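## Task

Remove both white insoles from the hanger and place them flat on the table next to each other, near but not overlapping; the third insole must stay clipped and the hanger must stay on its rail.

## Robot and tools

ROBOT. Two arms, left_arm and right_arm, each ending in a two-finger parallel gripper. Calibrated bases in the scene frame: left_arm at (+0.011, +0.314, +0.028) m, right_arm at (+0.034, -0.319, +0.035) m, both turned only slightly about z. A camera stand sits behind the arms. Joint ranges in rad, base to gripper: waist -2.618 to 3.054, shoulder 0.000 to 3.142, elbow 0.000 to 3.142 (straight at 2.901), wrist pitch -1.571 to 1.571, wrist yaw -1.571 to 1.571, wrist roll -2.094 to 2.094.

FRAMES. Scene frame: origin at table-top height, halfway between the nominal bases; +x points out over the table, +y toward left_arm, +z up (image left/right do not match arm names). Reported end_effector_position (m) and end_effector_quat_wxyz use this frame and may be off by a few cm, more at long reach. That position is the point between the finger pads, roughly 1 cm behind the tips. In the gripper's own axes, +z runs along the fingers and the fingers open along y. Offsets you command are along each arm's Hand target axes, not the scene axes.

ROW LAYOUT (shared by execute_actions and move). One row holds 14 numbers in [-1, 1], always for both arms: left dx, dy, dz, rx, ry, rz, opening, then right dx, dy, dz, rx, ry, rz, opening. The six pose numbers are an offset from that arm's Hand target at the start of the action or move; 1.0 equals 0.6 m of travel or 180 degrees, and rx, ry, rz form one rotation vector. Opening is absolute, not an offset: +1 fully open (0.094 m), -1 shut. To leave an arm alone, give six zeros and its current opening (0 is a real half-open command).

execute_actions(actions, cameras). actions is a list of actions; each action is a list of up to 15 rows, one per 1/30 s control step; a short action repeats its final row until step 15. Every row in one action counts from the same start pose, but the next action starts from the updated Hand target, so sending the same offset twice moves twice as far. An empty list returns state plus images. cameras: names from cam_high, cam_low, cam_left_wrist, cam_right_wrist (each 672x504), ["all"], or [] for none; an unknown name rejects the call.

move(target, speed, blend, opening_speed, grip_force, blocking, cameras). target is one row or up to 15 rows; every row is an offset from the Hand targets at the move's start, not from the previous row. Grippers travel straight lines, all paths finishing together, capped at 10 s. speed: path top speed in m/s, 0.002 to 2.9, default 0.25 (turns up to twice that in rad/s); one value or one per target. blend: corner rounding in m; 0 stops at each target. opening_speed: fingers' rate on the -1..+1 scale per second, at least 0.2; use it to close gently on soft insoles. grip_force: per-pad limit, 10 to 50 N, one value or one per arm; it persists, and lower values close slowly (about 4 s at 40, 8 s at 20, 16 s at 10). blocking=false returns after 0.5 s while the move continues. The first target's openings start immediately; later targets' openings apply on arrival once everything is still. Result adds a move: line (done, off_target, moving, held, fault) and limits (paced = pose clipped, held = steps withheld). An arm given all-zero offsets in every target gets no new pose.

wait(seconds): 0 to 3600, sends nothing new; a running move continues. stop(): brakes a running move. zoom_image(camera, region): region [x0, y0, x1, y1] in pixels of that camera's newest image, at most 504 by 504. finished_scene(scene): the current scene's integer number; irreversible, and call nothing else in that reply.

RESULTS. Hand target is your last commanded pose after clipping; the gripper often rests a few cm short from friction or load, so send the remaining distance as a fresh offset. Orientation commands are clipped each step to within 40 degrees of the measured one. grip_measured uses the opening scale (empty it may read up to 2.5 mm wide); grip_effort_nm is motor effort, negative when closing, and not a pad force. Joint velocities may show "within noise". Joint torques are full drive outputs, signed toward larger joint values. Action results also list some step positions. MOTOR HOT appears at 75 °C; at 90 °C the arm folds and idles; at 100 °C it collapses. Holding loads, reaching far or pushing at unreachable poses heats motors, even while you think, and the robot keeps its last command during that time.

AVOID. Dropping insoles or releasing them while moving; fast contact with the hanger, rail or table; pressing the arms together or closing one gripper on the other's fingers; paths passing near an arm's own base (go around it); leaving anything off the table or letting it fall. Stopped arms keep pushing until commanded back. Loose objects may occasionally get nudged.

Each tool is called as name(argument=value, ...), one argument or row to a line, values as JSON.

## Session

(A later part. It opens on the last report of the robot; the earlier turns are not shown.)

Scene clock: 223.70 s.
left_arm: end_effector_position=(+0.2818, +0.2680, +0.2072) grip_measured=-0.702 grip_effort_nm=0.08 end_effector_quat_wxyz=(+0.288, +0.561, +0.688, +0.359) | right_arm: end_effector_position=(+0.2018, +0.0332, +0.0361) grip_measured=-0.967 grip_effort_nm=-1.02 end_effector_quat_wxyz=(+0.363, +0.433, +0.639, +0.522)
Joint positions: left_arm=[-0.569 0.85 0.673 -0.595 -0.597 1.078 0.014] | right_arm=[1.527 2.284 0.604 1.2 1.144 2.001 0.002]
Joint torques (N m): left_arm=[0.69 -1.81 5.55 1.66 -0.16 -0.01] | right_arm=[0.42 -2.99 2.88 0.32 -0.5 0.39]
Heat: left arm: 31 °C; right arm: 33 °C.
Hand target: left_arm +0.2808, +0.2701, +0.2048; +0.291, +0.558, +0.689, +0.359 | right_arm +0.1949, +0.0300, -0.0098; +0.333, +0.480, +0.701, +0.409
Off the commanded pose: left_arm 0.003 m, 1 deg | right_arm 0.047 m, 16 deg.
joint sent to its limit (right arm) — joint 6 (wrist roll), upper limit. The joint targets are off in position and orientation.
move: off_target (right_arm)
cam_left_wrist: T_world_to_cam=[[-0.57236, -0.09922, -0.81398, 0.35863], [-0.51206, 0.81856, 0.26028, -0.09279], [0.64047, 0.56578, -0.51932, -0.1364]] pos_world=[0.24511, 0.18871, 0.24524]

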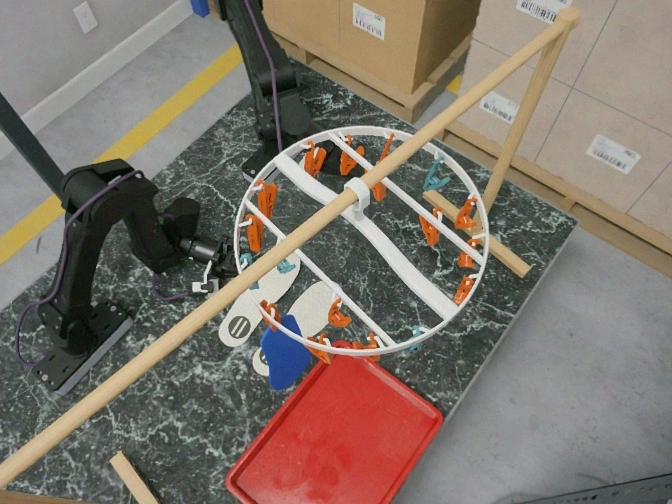

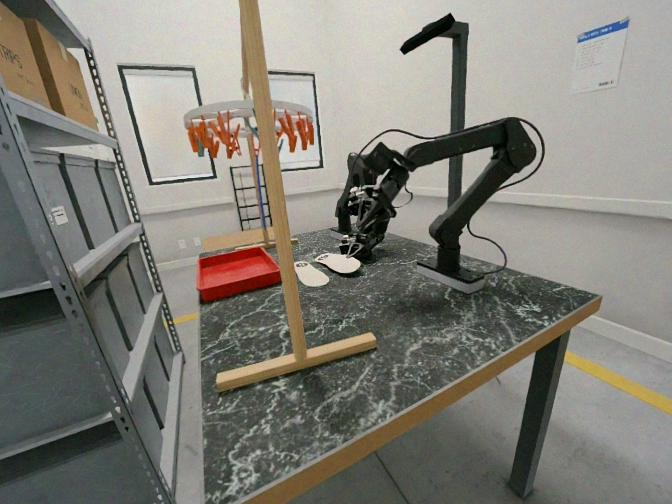

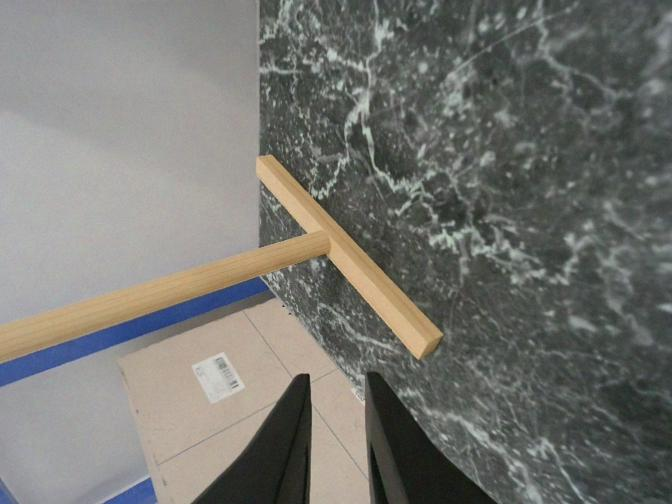

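move(
  target=[
    [0,0,0,0,0,0,-0.7,0.0053,0.0803,-0.0645,-0.0264,0.0575,0,-1],
    [0,0,0,0,0,0,-0.7,0.0105,0.0178,-0.0335,-0.0264,0.0575,0,-1],
  ],
  speed=[0.15,0.06],
  cameras=["cam_high","cam_low"],
)

zoom_image(
  camera="cam_high",
  region=[180, 180, 380, 380],
)

zoom_image(
  camera="cam_low",
  region=[260, 180, 420, 300],
)

Scene clock: 258.57 s.
left_arm: end_effector_position=(+0.2818, +0.2680, +0.2072) grip_measured=-0.702 grip_effort_nm=0.08 end_effector_quat_wxyz=(+0.288, +0.561, +0.688, +0.359) | right_arm: end_effector_position=(+0.1842, +0.0344, +0.0309) grip_measured=-0.967 grip_effort_nm=-1.03 end_effector_quat_wxyz=(+0.295, +0.407, +0.685, +0.527)
Joint positions: left_arm=[-0.569 0.85 0.673 -0.595 -0.597 1.078 0.014] | right_arm=[1.537 2.215 0.508 1.199 0.981 2.029 0.002]
Joint torques (N m): left_arm=[0.69 -1.83 5.55 1.65 -0.15 -0.01] | right_arm=[0.36 -4.77 4.03 0.85 -0.05 0.11]
Heat: left arm: 32 °C; right arm: 32 °C.
Hand target: left_arm +0.2808, +0.2701, +0.2048; +0.291, +0.558, +0.689, +0.359 | right_arm +0.1799, +0.0330, +0.0082; +0.288, +0.427, +0.710, +0.480
Off the commanded pose: left_arm 0.003 m, 1 deg | right_arm 0.023 m, 7 deg.
joint sent to its limit (right arm) — joint 6 (wrist roll), upper limit. The joint targets are off in orientation, not in position.
move: off_target (right_arm)

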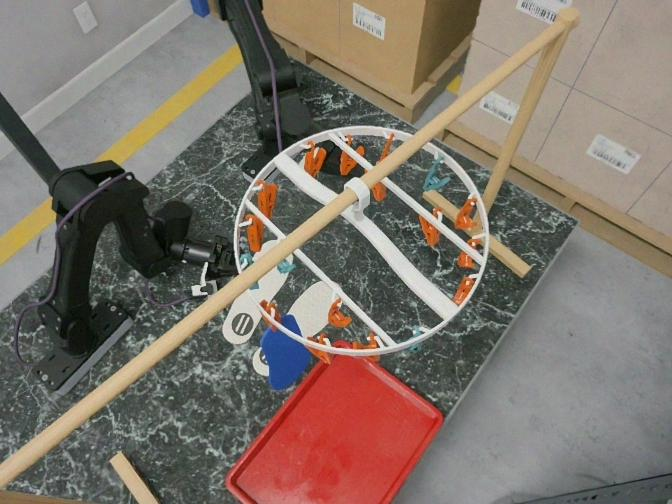

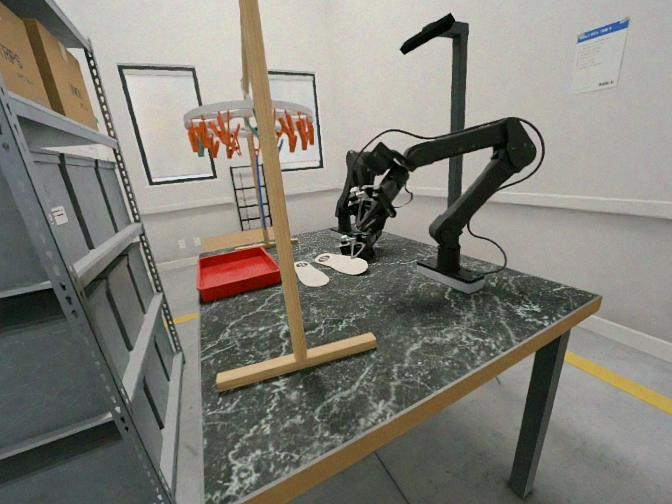

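Scaled by 2.520 from the camera's image (finer frame: 960x720).

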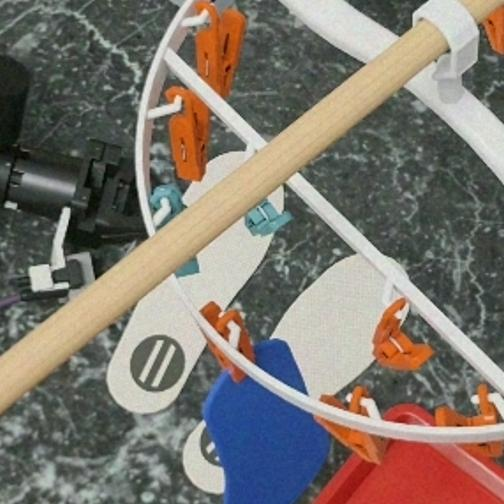

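Scaled by 3.150 from the camera's image (finer frame: 960x720).

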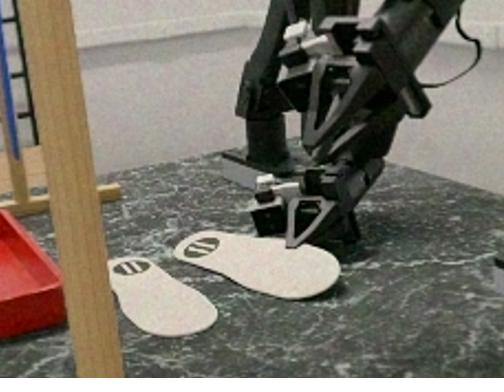

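move(
  target=[0,0,0,0,0,0,-0.7,0.0018,-0.0223,0.0111,0,0,0,-1],
  speed=0.05,
)

Scene clock: 262.10 s.
left_arm: end_effector_position=(+0.2818, +0.2680, +0.2072) grip_measured=-0.702 grip_effort_nm=0.08 end_effector_quat_wxyz=(+0.288, +0.561, +0.688, +0.359) | right_arm: end_effector_position=(+0.1874, +0.0377, +0.0362) grip_measured=-0.967 grip_effort_nm=-1.03 end_effector_quat_wxyz=(+0.299, +0.420, +0.655, +0.553)
Joint positions: left_arm=[-0.569 0.85 0.673 -0.595 -0.597 1.078 0.014] | right_arm=[1.54 2.277 0.528 1.332 1.025 2.007 0.002]
Joint torques (N m): left_arm=[0.7 -1.81 5.53 1.65 -0.15 -0.02] | right_arm=[0.42 -3.3 2.96 0.32 -0.37 0.32]
Heat: left arm: 32 °C; right arm: 32 °C.
Hand target: left_arm +0.2808, +0.2701, +0.2048; +0.291, +0.558, +0.689, +0.359 | right_arm +0.1804, +0.0345, -0.0067; +0.288, +0.427, +0.710, +0.480
Off the commanded pose: left_arm 0.003 m, 1 deg | right_arm 0.044 m, 11 deg.
joint sent to its limit (right arm) — joint 6 (wrist roll), upper limit. The joint targets are off in position and orientation.
move: off_target (right_arm)

move(
  target=[
    [0,0,0,0,0,0,-0.7,-0.0018,0.0223,-0.0111,0,0,0,-1],
    [0,0,0,0,0,0,-0.7,-0.0018,0.0223,-0.0111,0,0,0,-0.75],
    [0,0,0,0,0,0,-0.7,-0.0018,0.0,-0.11,0,0,0,-0.75],
    [0,0,0,0,0,0,-0.7,-0.0018,0.136,-0.219,0,0,0,-0.75],
  ],
  speed=[0.06,0.06,0.08,0.2],
  blend=[0,0,0.01,0],
  opening_speed=0.5,
  cameras=["all"],
)

zoom_image(
  camera="cam_high",
  region=[180, 180, 380, 380],
)

zoom_image(
  camera="cam_low",
  region=[260, 180, 420, 300],
)

Scene clock: 273.67 s.
left_arm: end_effector_position=(+0.2818, +0.2680, +0.2072) grip_measured=-0.702 grip_effort_nm=0.08 end_effector_quat_wxyz=(+0.288, +0.561, +0.688, +0.359) | right_arm: end_effector_position=(+0.1005, -0.0070, +0.1182) grip_measured=-0.752 grip_effort_nm=0.11 end_effector_quat_wxyz=(+0.298, +0.333, +0.686, +0.575)
Joint positions: left_arm=[-0.569 0.85 0.673 -0.595 -0.597 1.078 0.014] | right_arm=[1.891 1.72 0.311 0.89 1.238 2.041 0.012]
Joint torques (N m): left_arm=[0.69 -1.81 5.56 1.65 -0.16 -0.01] | right_arm=[0.08 -7.02 4.38 0.95 0.25 0.01]
Heat: left arm: 32 °C; right arm: 32 °C.
Hand target: left_arm +0.2808, +0.2701, +0.2048; +0.291, +0.558, +0.689, +0.359 | right_arm +0.1004, -0.0095, +0.1182; +0.288, +0.427, +0.710, +0.480
Off the commanded pose: left_arm 0.003 m, 1 deg | right_arm 0.002 m, 16 deg.
joint sent to its limit (right arm) — joint 6 (wrist roll), upper limit. The joint targets are off in orientation, not in position.
move: off_target (right_arm); target 2's new opening was sent with right_arm's hand 0.027 m and 9 deg from that target
cam_left_wrist: T_world_to_cam=[[-0.57236, -0.09922, -0.81398, 0.35863], [-0.51206, 0.81856, 0.26028, -0.09279], [0.64047, 0.56578, -0.51932, -0.1364]] pos_world=[0.24511, 0.18871, 0.24524]
cam_right_wrist: T_world_to_cam=[[-0.12745, -0.1183, -0.98476, 0.12804], [-0.88247, 0.46675, 0.05814, 0.12494], [0.45276, 0.87644, -0.16389, 0.06781]] pos_world=[0.09587, -0.1026, 0.12994]

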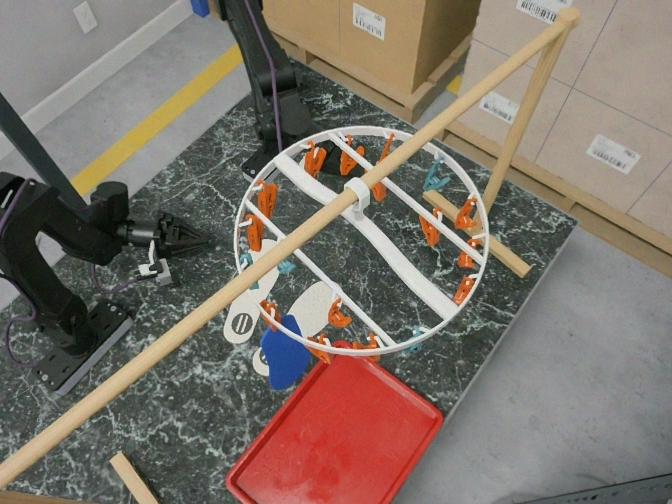

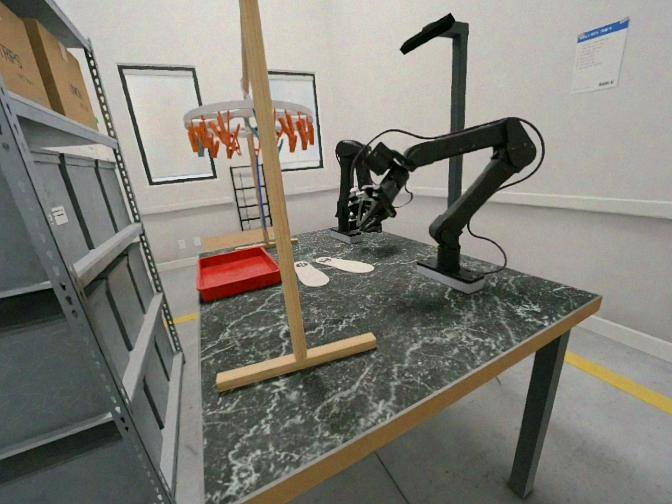

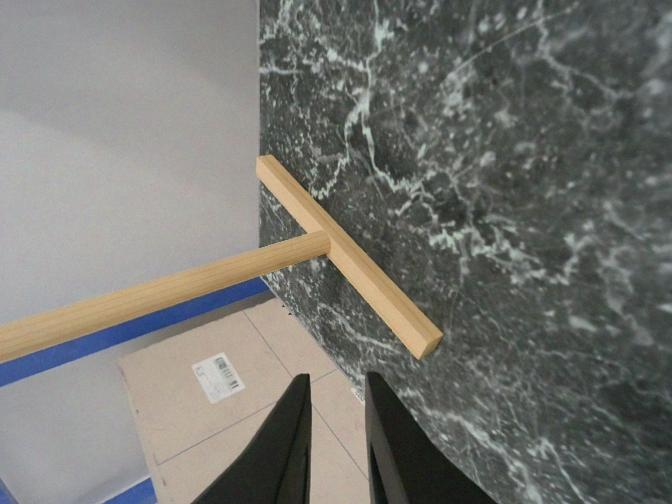

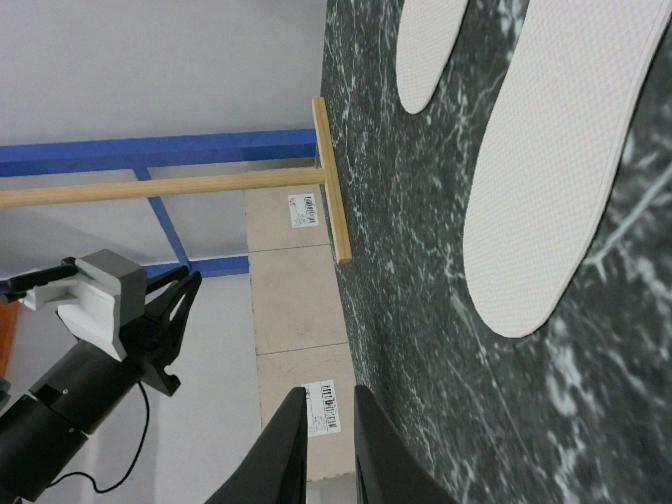

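Scaled by 2.520 from the camera's image (finer frame: 960x720).

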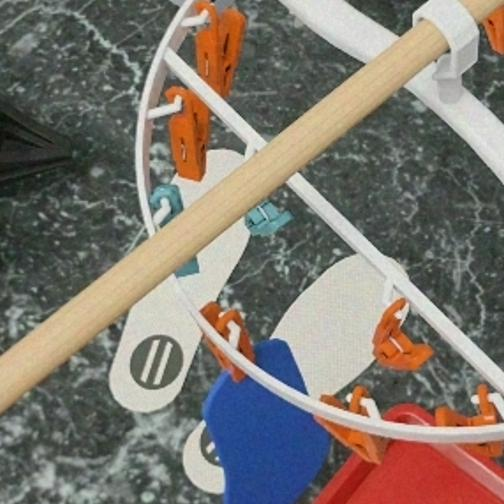

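Scaled by 3.150 from the camera's image (finer frame: 960x720).

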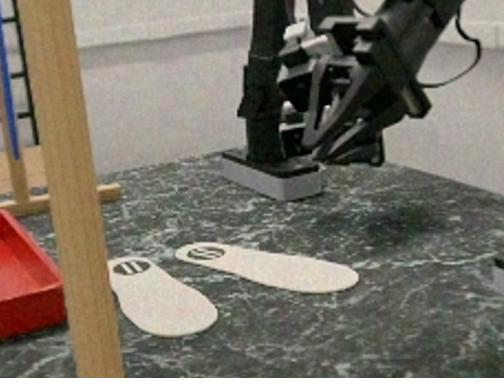

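move(
  target=[
    [0,0,0,0,0,0,-0.7,-0.4483,0.1668,-0.0402,0.1078,0.048,-0.4723,-0.7],
    [-0.1672,-0.223,-0.159,0.2977,-0.0553,-0.0806,-0.97,-0.4483,0.1668,-0.0402,0.1078,0.048,-0.4723,-0.7],
    [-0.2473,-0.4288,-0.1915,0.2977,-0.0553,-0.0806,-0.97,-0.4483,0.1668,-0.0402,0.1078,0.048,-0.4723,-0.7],
  ],
  speed=0.25,
  blend=[0,0.02,0],
  cameras=["all"],
)

zoom_image(
  camera="cam_low",
  region=[260, 180, 420, 300],
)

Scene clock: 304.23 s.
left_arm: end_effector_position=(+0.0759, +0.0719, +0.0666) grip_measured=-0.968 grip_effort_nm=-0.10 end_effector_quat_wxyz=(+0.109, +0.569, +0.811, -0.083) | right_arm: end_effector_position=(+0.2409, -0.2395, +0.2127) grip_measured=-0.702 grip_effort_nm=0.11 end_effector_quat_wxyz=(+0.414, -0.156, +0.894, +0.072)
Joint positions: left_arm=[-1.345 1.293 0.679 -0.683 -0.018 -0.1 0.001] | right_arm=[0.355 0.541 0.647 -0.81 0.03 0.025 0.014]
Joint torques (N m): left_arm=[-0.75 -2.3 4.7 1.02 -0.11 -0.09] | right_arm=[-0.65 1.72 11.12 1.22 -0.09 -0.08]
Heat: left arm: 32 °C; right arm: 34 °C.
Hand target: left_arm +0.0750, +0.0748, +0.0600; +0.107, +0.569, +0.812, -0.075 | right_arm +0.2402, -0.2399, +0.2198; +0.416, -0.158, +0.893, +0.073
Off the commanded pose: left_arm 0.007 m, 1 deg | right_arm 0.007 m, 0 deg.
move: done; blend cut to 0 m at target 2
cam_left_wrist: T_world_to_cam=[[-0.94571, -0.32485, 0.01023, 0.09651], [-0.31926, 0.93442, 0.1579, -0.01721], [-0.06085, 0.14607, -0.9874, 0.14806]] pos_world=[0.09478, 0.0258, 0.14792]
cam_right_wrist: T_world_to_cam=[[0.3271, -0.94499, 0.0026, -0.3061], [-0.86273, -0.29975, -0.40724, 0.2625], [0.38561, 0.13096, -0.91332, 0.22053]] pos_world=[0.24156, -0.23945, 0.30911]

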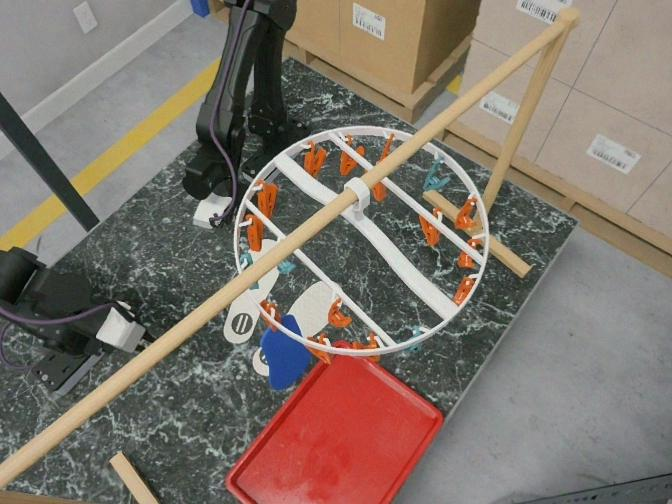

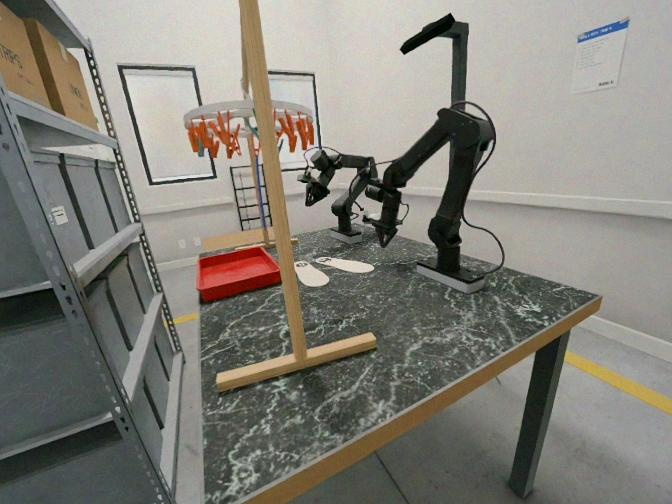

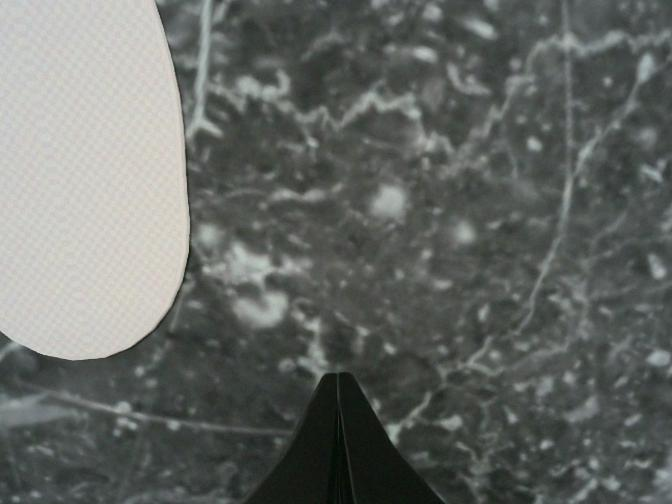

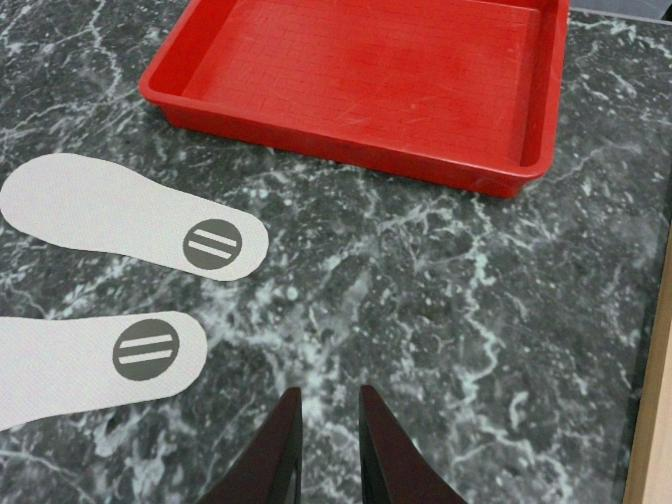

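Scaled by 3.150 from the camera's image (finer frame: 960x720).

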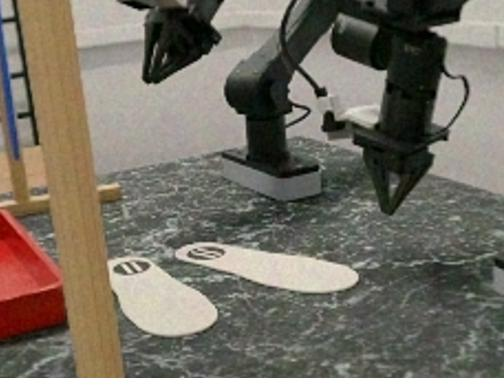

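move(
  target=[
    [0.01,0.03,0.04,0,0,0,-0.97,0,0,0,0,0,0,-0.7],
    [-0.004,0.0335,0.0995,0,0,0,-0.97,0,0,0,0,0,0,-0.7],
  ],
  speed=0.06,
  blend=[0.01,0],
  cameras=["cam_left_wrist","cam_low"],
)

zoom_image(
  camera="cam_low",
  region=[310, 200, 410, 290],
)

Scene clock: 314.23 s.
left_arm: end_effector_position=(+0.1002, +0.0628, +0.0110) grip_measured=-0.968 grip_effort_nm=-0.10 end_effector_quat_wxyz=(+0.113, +0.568, +0.811, -0.075) | right_arm: end_effector_position=(+0.2409, -0.2395, +0.2127) grip_measured=-0.702 grip_effort_nm=0.11 end_effector_quat_wxyz=(+0.414, -0.156, +0.894, +0.072)
Joint positions: left_arm=[-1.261 1.5 0.588 -0.385 -0.012 -0.018 0.001] | right_arm=[0.355 0.541 0.647 -0.81 0.03 0.025 0.014]
Joint torques (N m): left_arm=[0.7 -2.26 4.08 1.16 0.08 0.03] | right_arm=[-0.68 1.69 11.07 1.21 -0.07 -0.09]
Heat: left arm: 31 °C; right arm: 35 °C.
Hand target: left_arm +0.0999, +0.0651, +0.0028; +0.107, +0.569, +0.812, -0.075 | right_arm +0.2402, -0.2399, +0.2198; +0.416, -0.158, +0.893, +0.073
Off the commanded pose: left_arm 0.008 m, 1 deg | right_arm 0.007 m, 0 deg.
move: done
cam_left_wrist: T_world_to_cam=[[-0.94456, -0.32828, -0.00586, 0.11741], [-0.32497, 0.93217, 0.15953, 0.00855], [-0.04691, 0.15258, -0.98718, 0.09413]] pos_world=[0.11809, 0.01621, 0.09225]
Images, in order (width x height): cam_low 672x504, cam_left_wrist 672x504.

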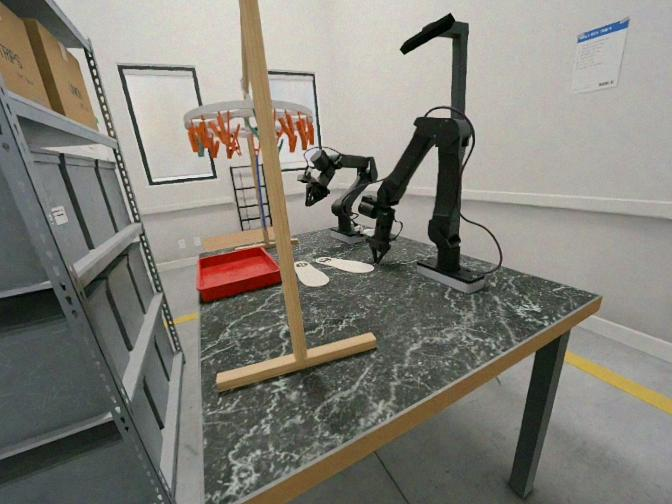

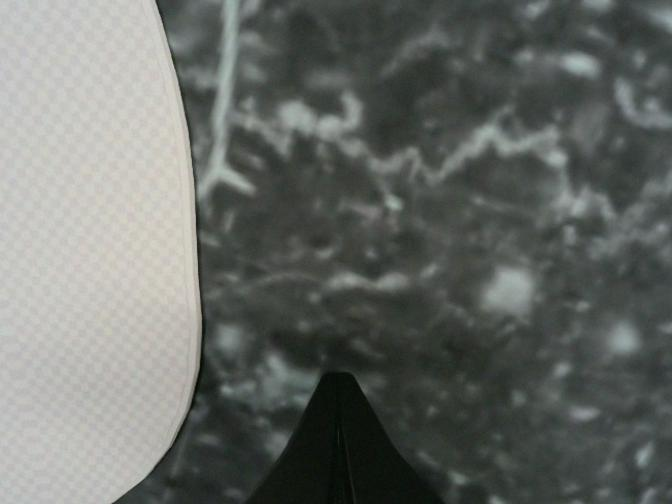

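Scaled by 5.040 from the camera's image (finer frame: 960x720).

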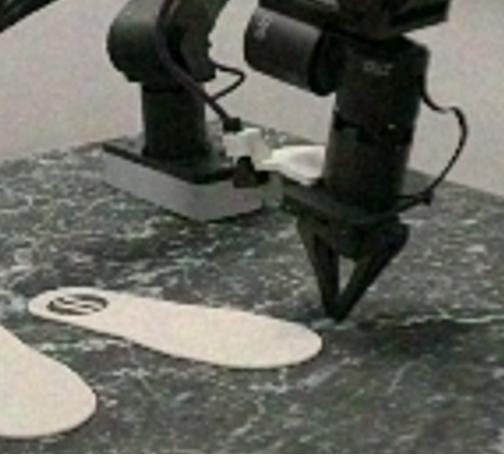

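move(
  target=[
    [0.0022,0,0.008,0,0,0,-0.97,0,0,0,0,0,0,-0.7],
    [-0.0418,0.1253,0.0198,0,0,0,-0.97,0,0,0,0,0,0,-0.7],
  ],
  speed=[0.04,0.06],
  cameras=["cam_left_wrist","cam_right_wrist"],
)

Scene clock: 320.03 s.
left_arm: end_effector_position=(+0.1675, +0.0528, +0.0106) grip_measured=-0.969 grip_effort_nm=-0.07 end_effector_quat_wxyz=(+0.112, +0.574, +0.803, -0.112) | right_arm: end_effector_position=(+0.2409, -0.2395, +0.2127) grip_measured=-0.702 grip_effort_nm=0.11 end_effector_quat_wxyz=(+0.414, -0.156, +0.894, +0.072)
Joint positions: left_arm=[-0.972 1.638 0.708 -0.353 0.138 0.27 0.001] | right_arm=[0.355 0.541 0.647 -0.81 0.03 0.025 0.014]
Joint torques (N m): left_arm=[1.61 -2.06 5.59 0.89 -0.5 0.07] | right_arm=[-0.69 1.7 11.08 1.21 -0.08 -0.08]
Heat: left arm: 31 °C; right arm: 36 °C.
Hand target: left_arm +0.1799, +0.0651, -0.0022; +0.107, +0.569, +0.812, -0.075 | right_arm +0.2402, -0.2399, +0.2198; +0.416, -0.158, +0.893, +0.073
Off the commanded pose: left_arm 0.022 m, 4 deg | right_arm 0.007 m, 0 deg.
move: off_target (left_arm)
cam_left_wrist: T_world_to_cam=[[-0.95241, -0.30051, 0.05107, 0.177], [-0.29316, 0.94893, 0.11657, 0.03396], [-0.0835, 0.09605, -0.99187, 0.10748]] pos_world=[0.18751, 0.01064, 0.09361]
cam_right_wrist: T_world_to_cam=[[0.3271, -0.94499, 0.0026, -0.3061], [-0.86273, -0.29975, -0.40724, 0.2625], [0.38561, 0.13096, -0.91332, 0.22053]] pos_world=[0.24156, -0.23945, 0.30911]

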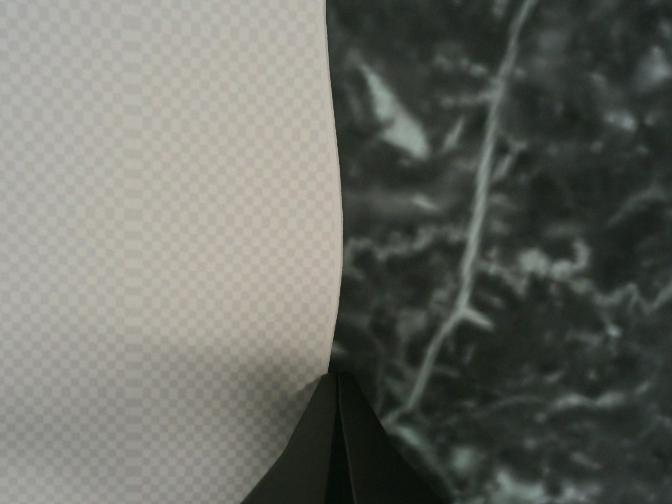

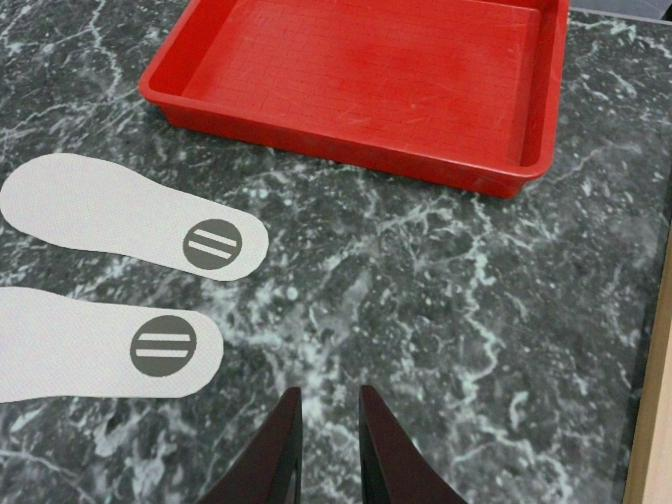

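move(
  target=[-0.0182,0.0517,0.0049,0,0,0,-0.97,0,0,0,0,0,0,-0.7],
  speed=0.06,
  cameras=["cam_left_wrist","cam_right_wrist","cam_high"],
)

zoom_image(
  camera="cam_high",
  region=[180, 180, 380, 380],
)

Scene clock: 325.73 s.
left_arm: end_effector_position=(+0.2053, +0.0515, +0.0109) grip_measured=-0.969 grip_effort_nm=-0.07 end_effector_quat_wxyz=(+0.123, +0.573, +0.803, -0.106) | right_arm: end_effector_position=(+0.2409, -0.2395, +0.2127) grip_measured=-0.702 grip_effort_nm=0.11 end_effector_quat_wxyz=(+0.414, -0.156, +0.894, +0.072)
Joint positions: left_arm=[-0.874 1.713 0.794 -0.36 0.148 0.364 0.001] | right_arm=[0.355 0.541 0.647 -0.81 0.03 0.025 0.014]
Joint torques (N m): left_arm=[1.5 -2.82 5.85 0.74 -0.37 0.05] | right_arm=[-0.66 1.7 11.1 1.22 -0.08 -0.07]
Heat: left arm: 31 °C; right arm: 36 °C.
Hand target: left_arm +0.2130, +0.0650, -0.0022; +0.107, +0.569, +0.812, -0.075 | right_arm +0.2402, -0.2399, +0.2198; +0.416, -0.158, +0.893, +0.073
Off the commanded pose: left_arm 0.020 m, 4 deg | right_arm 0.007 m, 0 deg.
move: off_target (left_arm)
cam_left_wrist: T_world_to_cam=[[-0.95171, -0.30558, 0.02937, 0.21287], [-0.30092, 0.94755, 0.10773, 0.04805], [-0.06075, 0.09369, -0.99375, 0.10651]] pos_world=[0.22352, 0.00954, 0.09442]
cam_right_wrist: T_world_to_cam=[[0.3271, -0.94499, 0.0026, -0.3061], [-0.86273, -0.29975, -0.40724, 0.2625], [0.38561, 0.13096, -0.91332, 0.22053]] pos_world=[0.24156, -0.23945, 0.30911]
Images, in order (width x height): cam_high 672x504, cam_left_wrist 672x504, cam_right_wrist 672x504.

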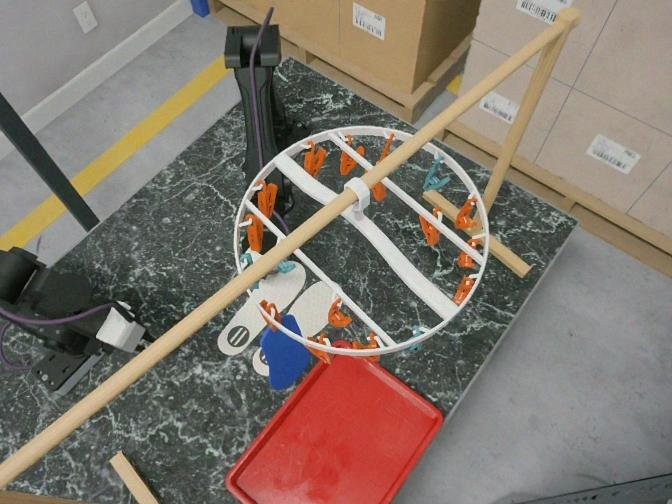

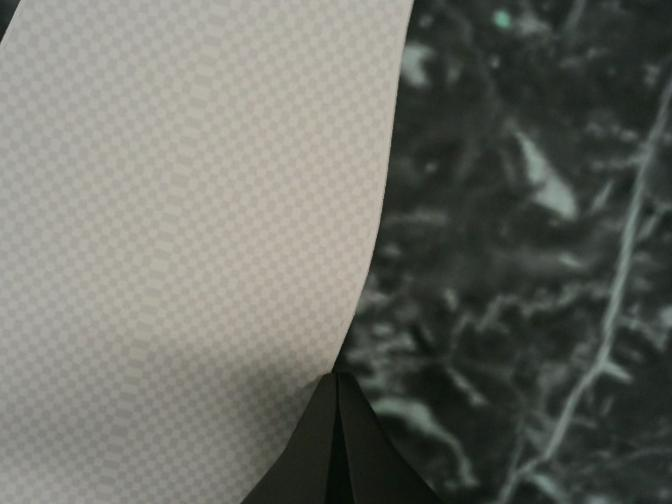

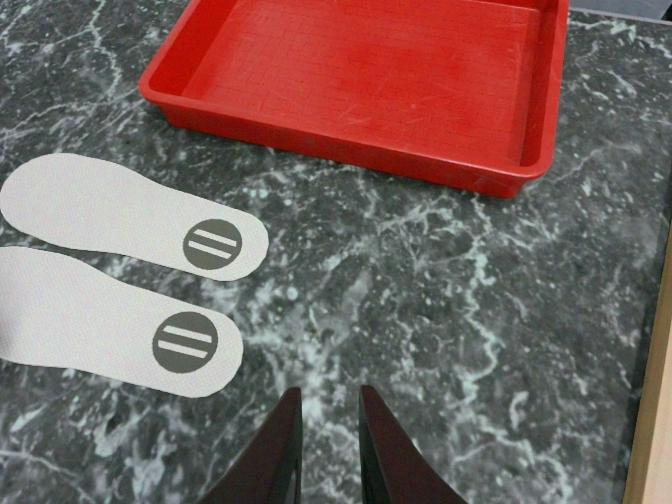

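Scaled by 2.520 from the camera's image (finer frame: 960x720).

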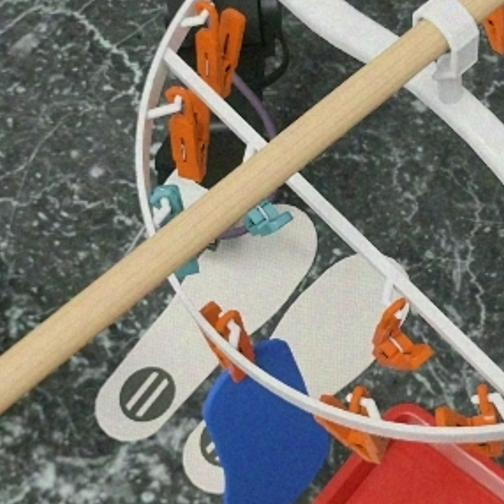

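move(
  target=[
    [0.0275,-0.0783,-0.0074,0,0,0,-0.97,0,0,0,0,0,0,-0.7],
    [-0.007,-0.0783,-0.136,0,0,0,-0.97,0,0,0,0,0,0,-0.7],
  ],
  speed=[0.08,0.15],
  blend=[0.01,0],
  cameras=["cam_low","cam_right_wrist"],
)

zoom_image(
  camera="cam_low",
  region=[260, 180, 420, 300],
)

Scene clock: 331.93 s.
left_arm: end_effector_position=(+0.1595, +0.0755, +0.0621) grip_measured=-0.969 grip_effort_nm=-0.07 end_effector_quat_wxyz=(+0.087, +0.570, +0.815, -0.065) | right_arm: end_effector_position=(+0.2409, -0.2395, +0.2127) grip_measured=-0.702 grip_effort_nm=0.11 end_effector_quat_wxyz=(+0.414, -0.156, +0.894, +0.072)
Joint positions: left_arm=[-0.999 1.486 0.828 -0.703 0.058 0.234 0.001] | right_arm=[0.355 0.541 0.647 -0.81 0.03 0.025 0.014]
Joint torques (N m): left_arm=[-0.7 -6.01 8.91 0.63 0.06 -0.09] | right_arm=[-0.64 1.73 11.1 1.21 -0.07 -0.08]
Heat: left arm: 31 °C; right arm: 37 °C.
Hand target: left_arm +0.1630, +0.0650, +0.0777; +0.107, +0.569, +0.812, -0.075 | right_arm +0.2402, -0.2399, +0.2198; +0.416, -0.158, +0.893, +0.073
Off the commanded pose: left_arm 0.019 m, 3 deg | right_arm 0.007 m, 0 deg.
move: off_target (left_arm)
cam_right_wrist: T_world_to_cam=[[0.3271, -0.94499, 0.0026, -0.3061], [-0.86273, -0.29975, -0.40724, 0.2625], [0.38561, 0.13096, -0.91332, 0.22053]] pos_world=[0.24156, -0.23945, 0.30911]

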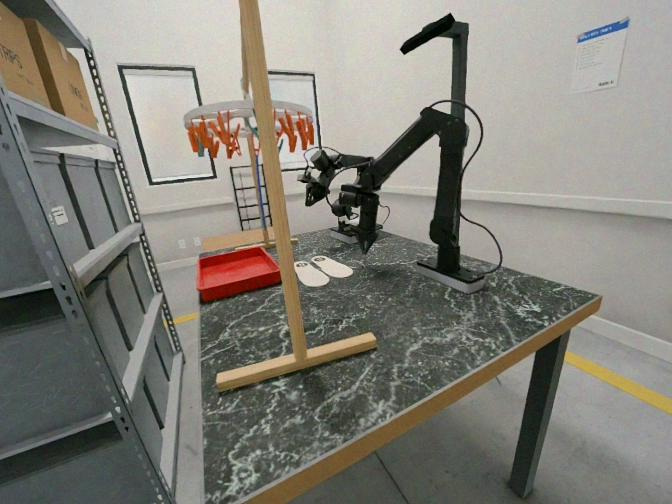

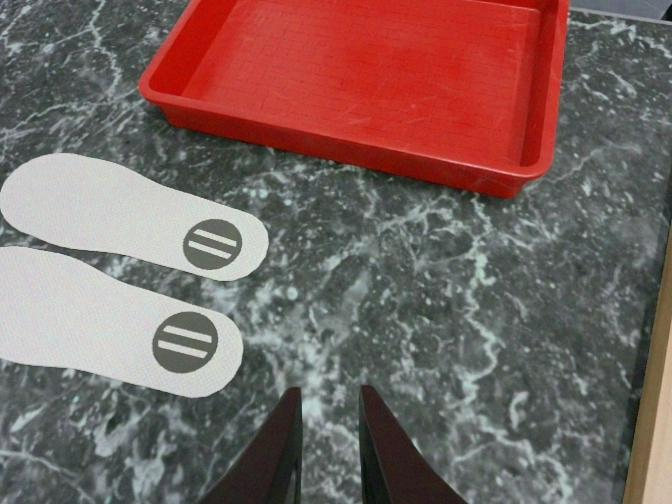

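Scaled by 3.150 from the camera's image (finer frame: 960x720).

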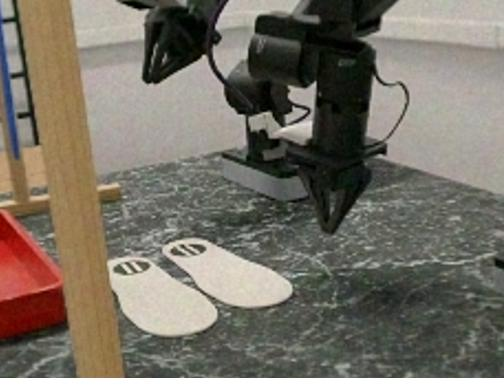

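Beautiful: parallel, flat, close.

finished_scene(
  scene=2,
)

The scene is finished: the task was done.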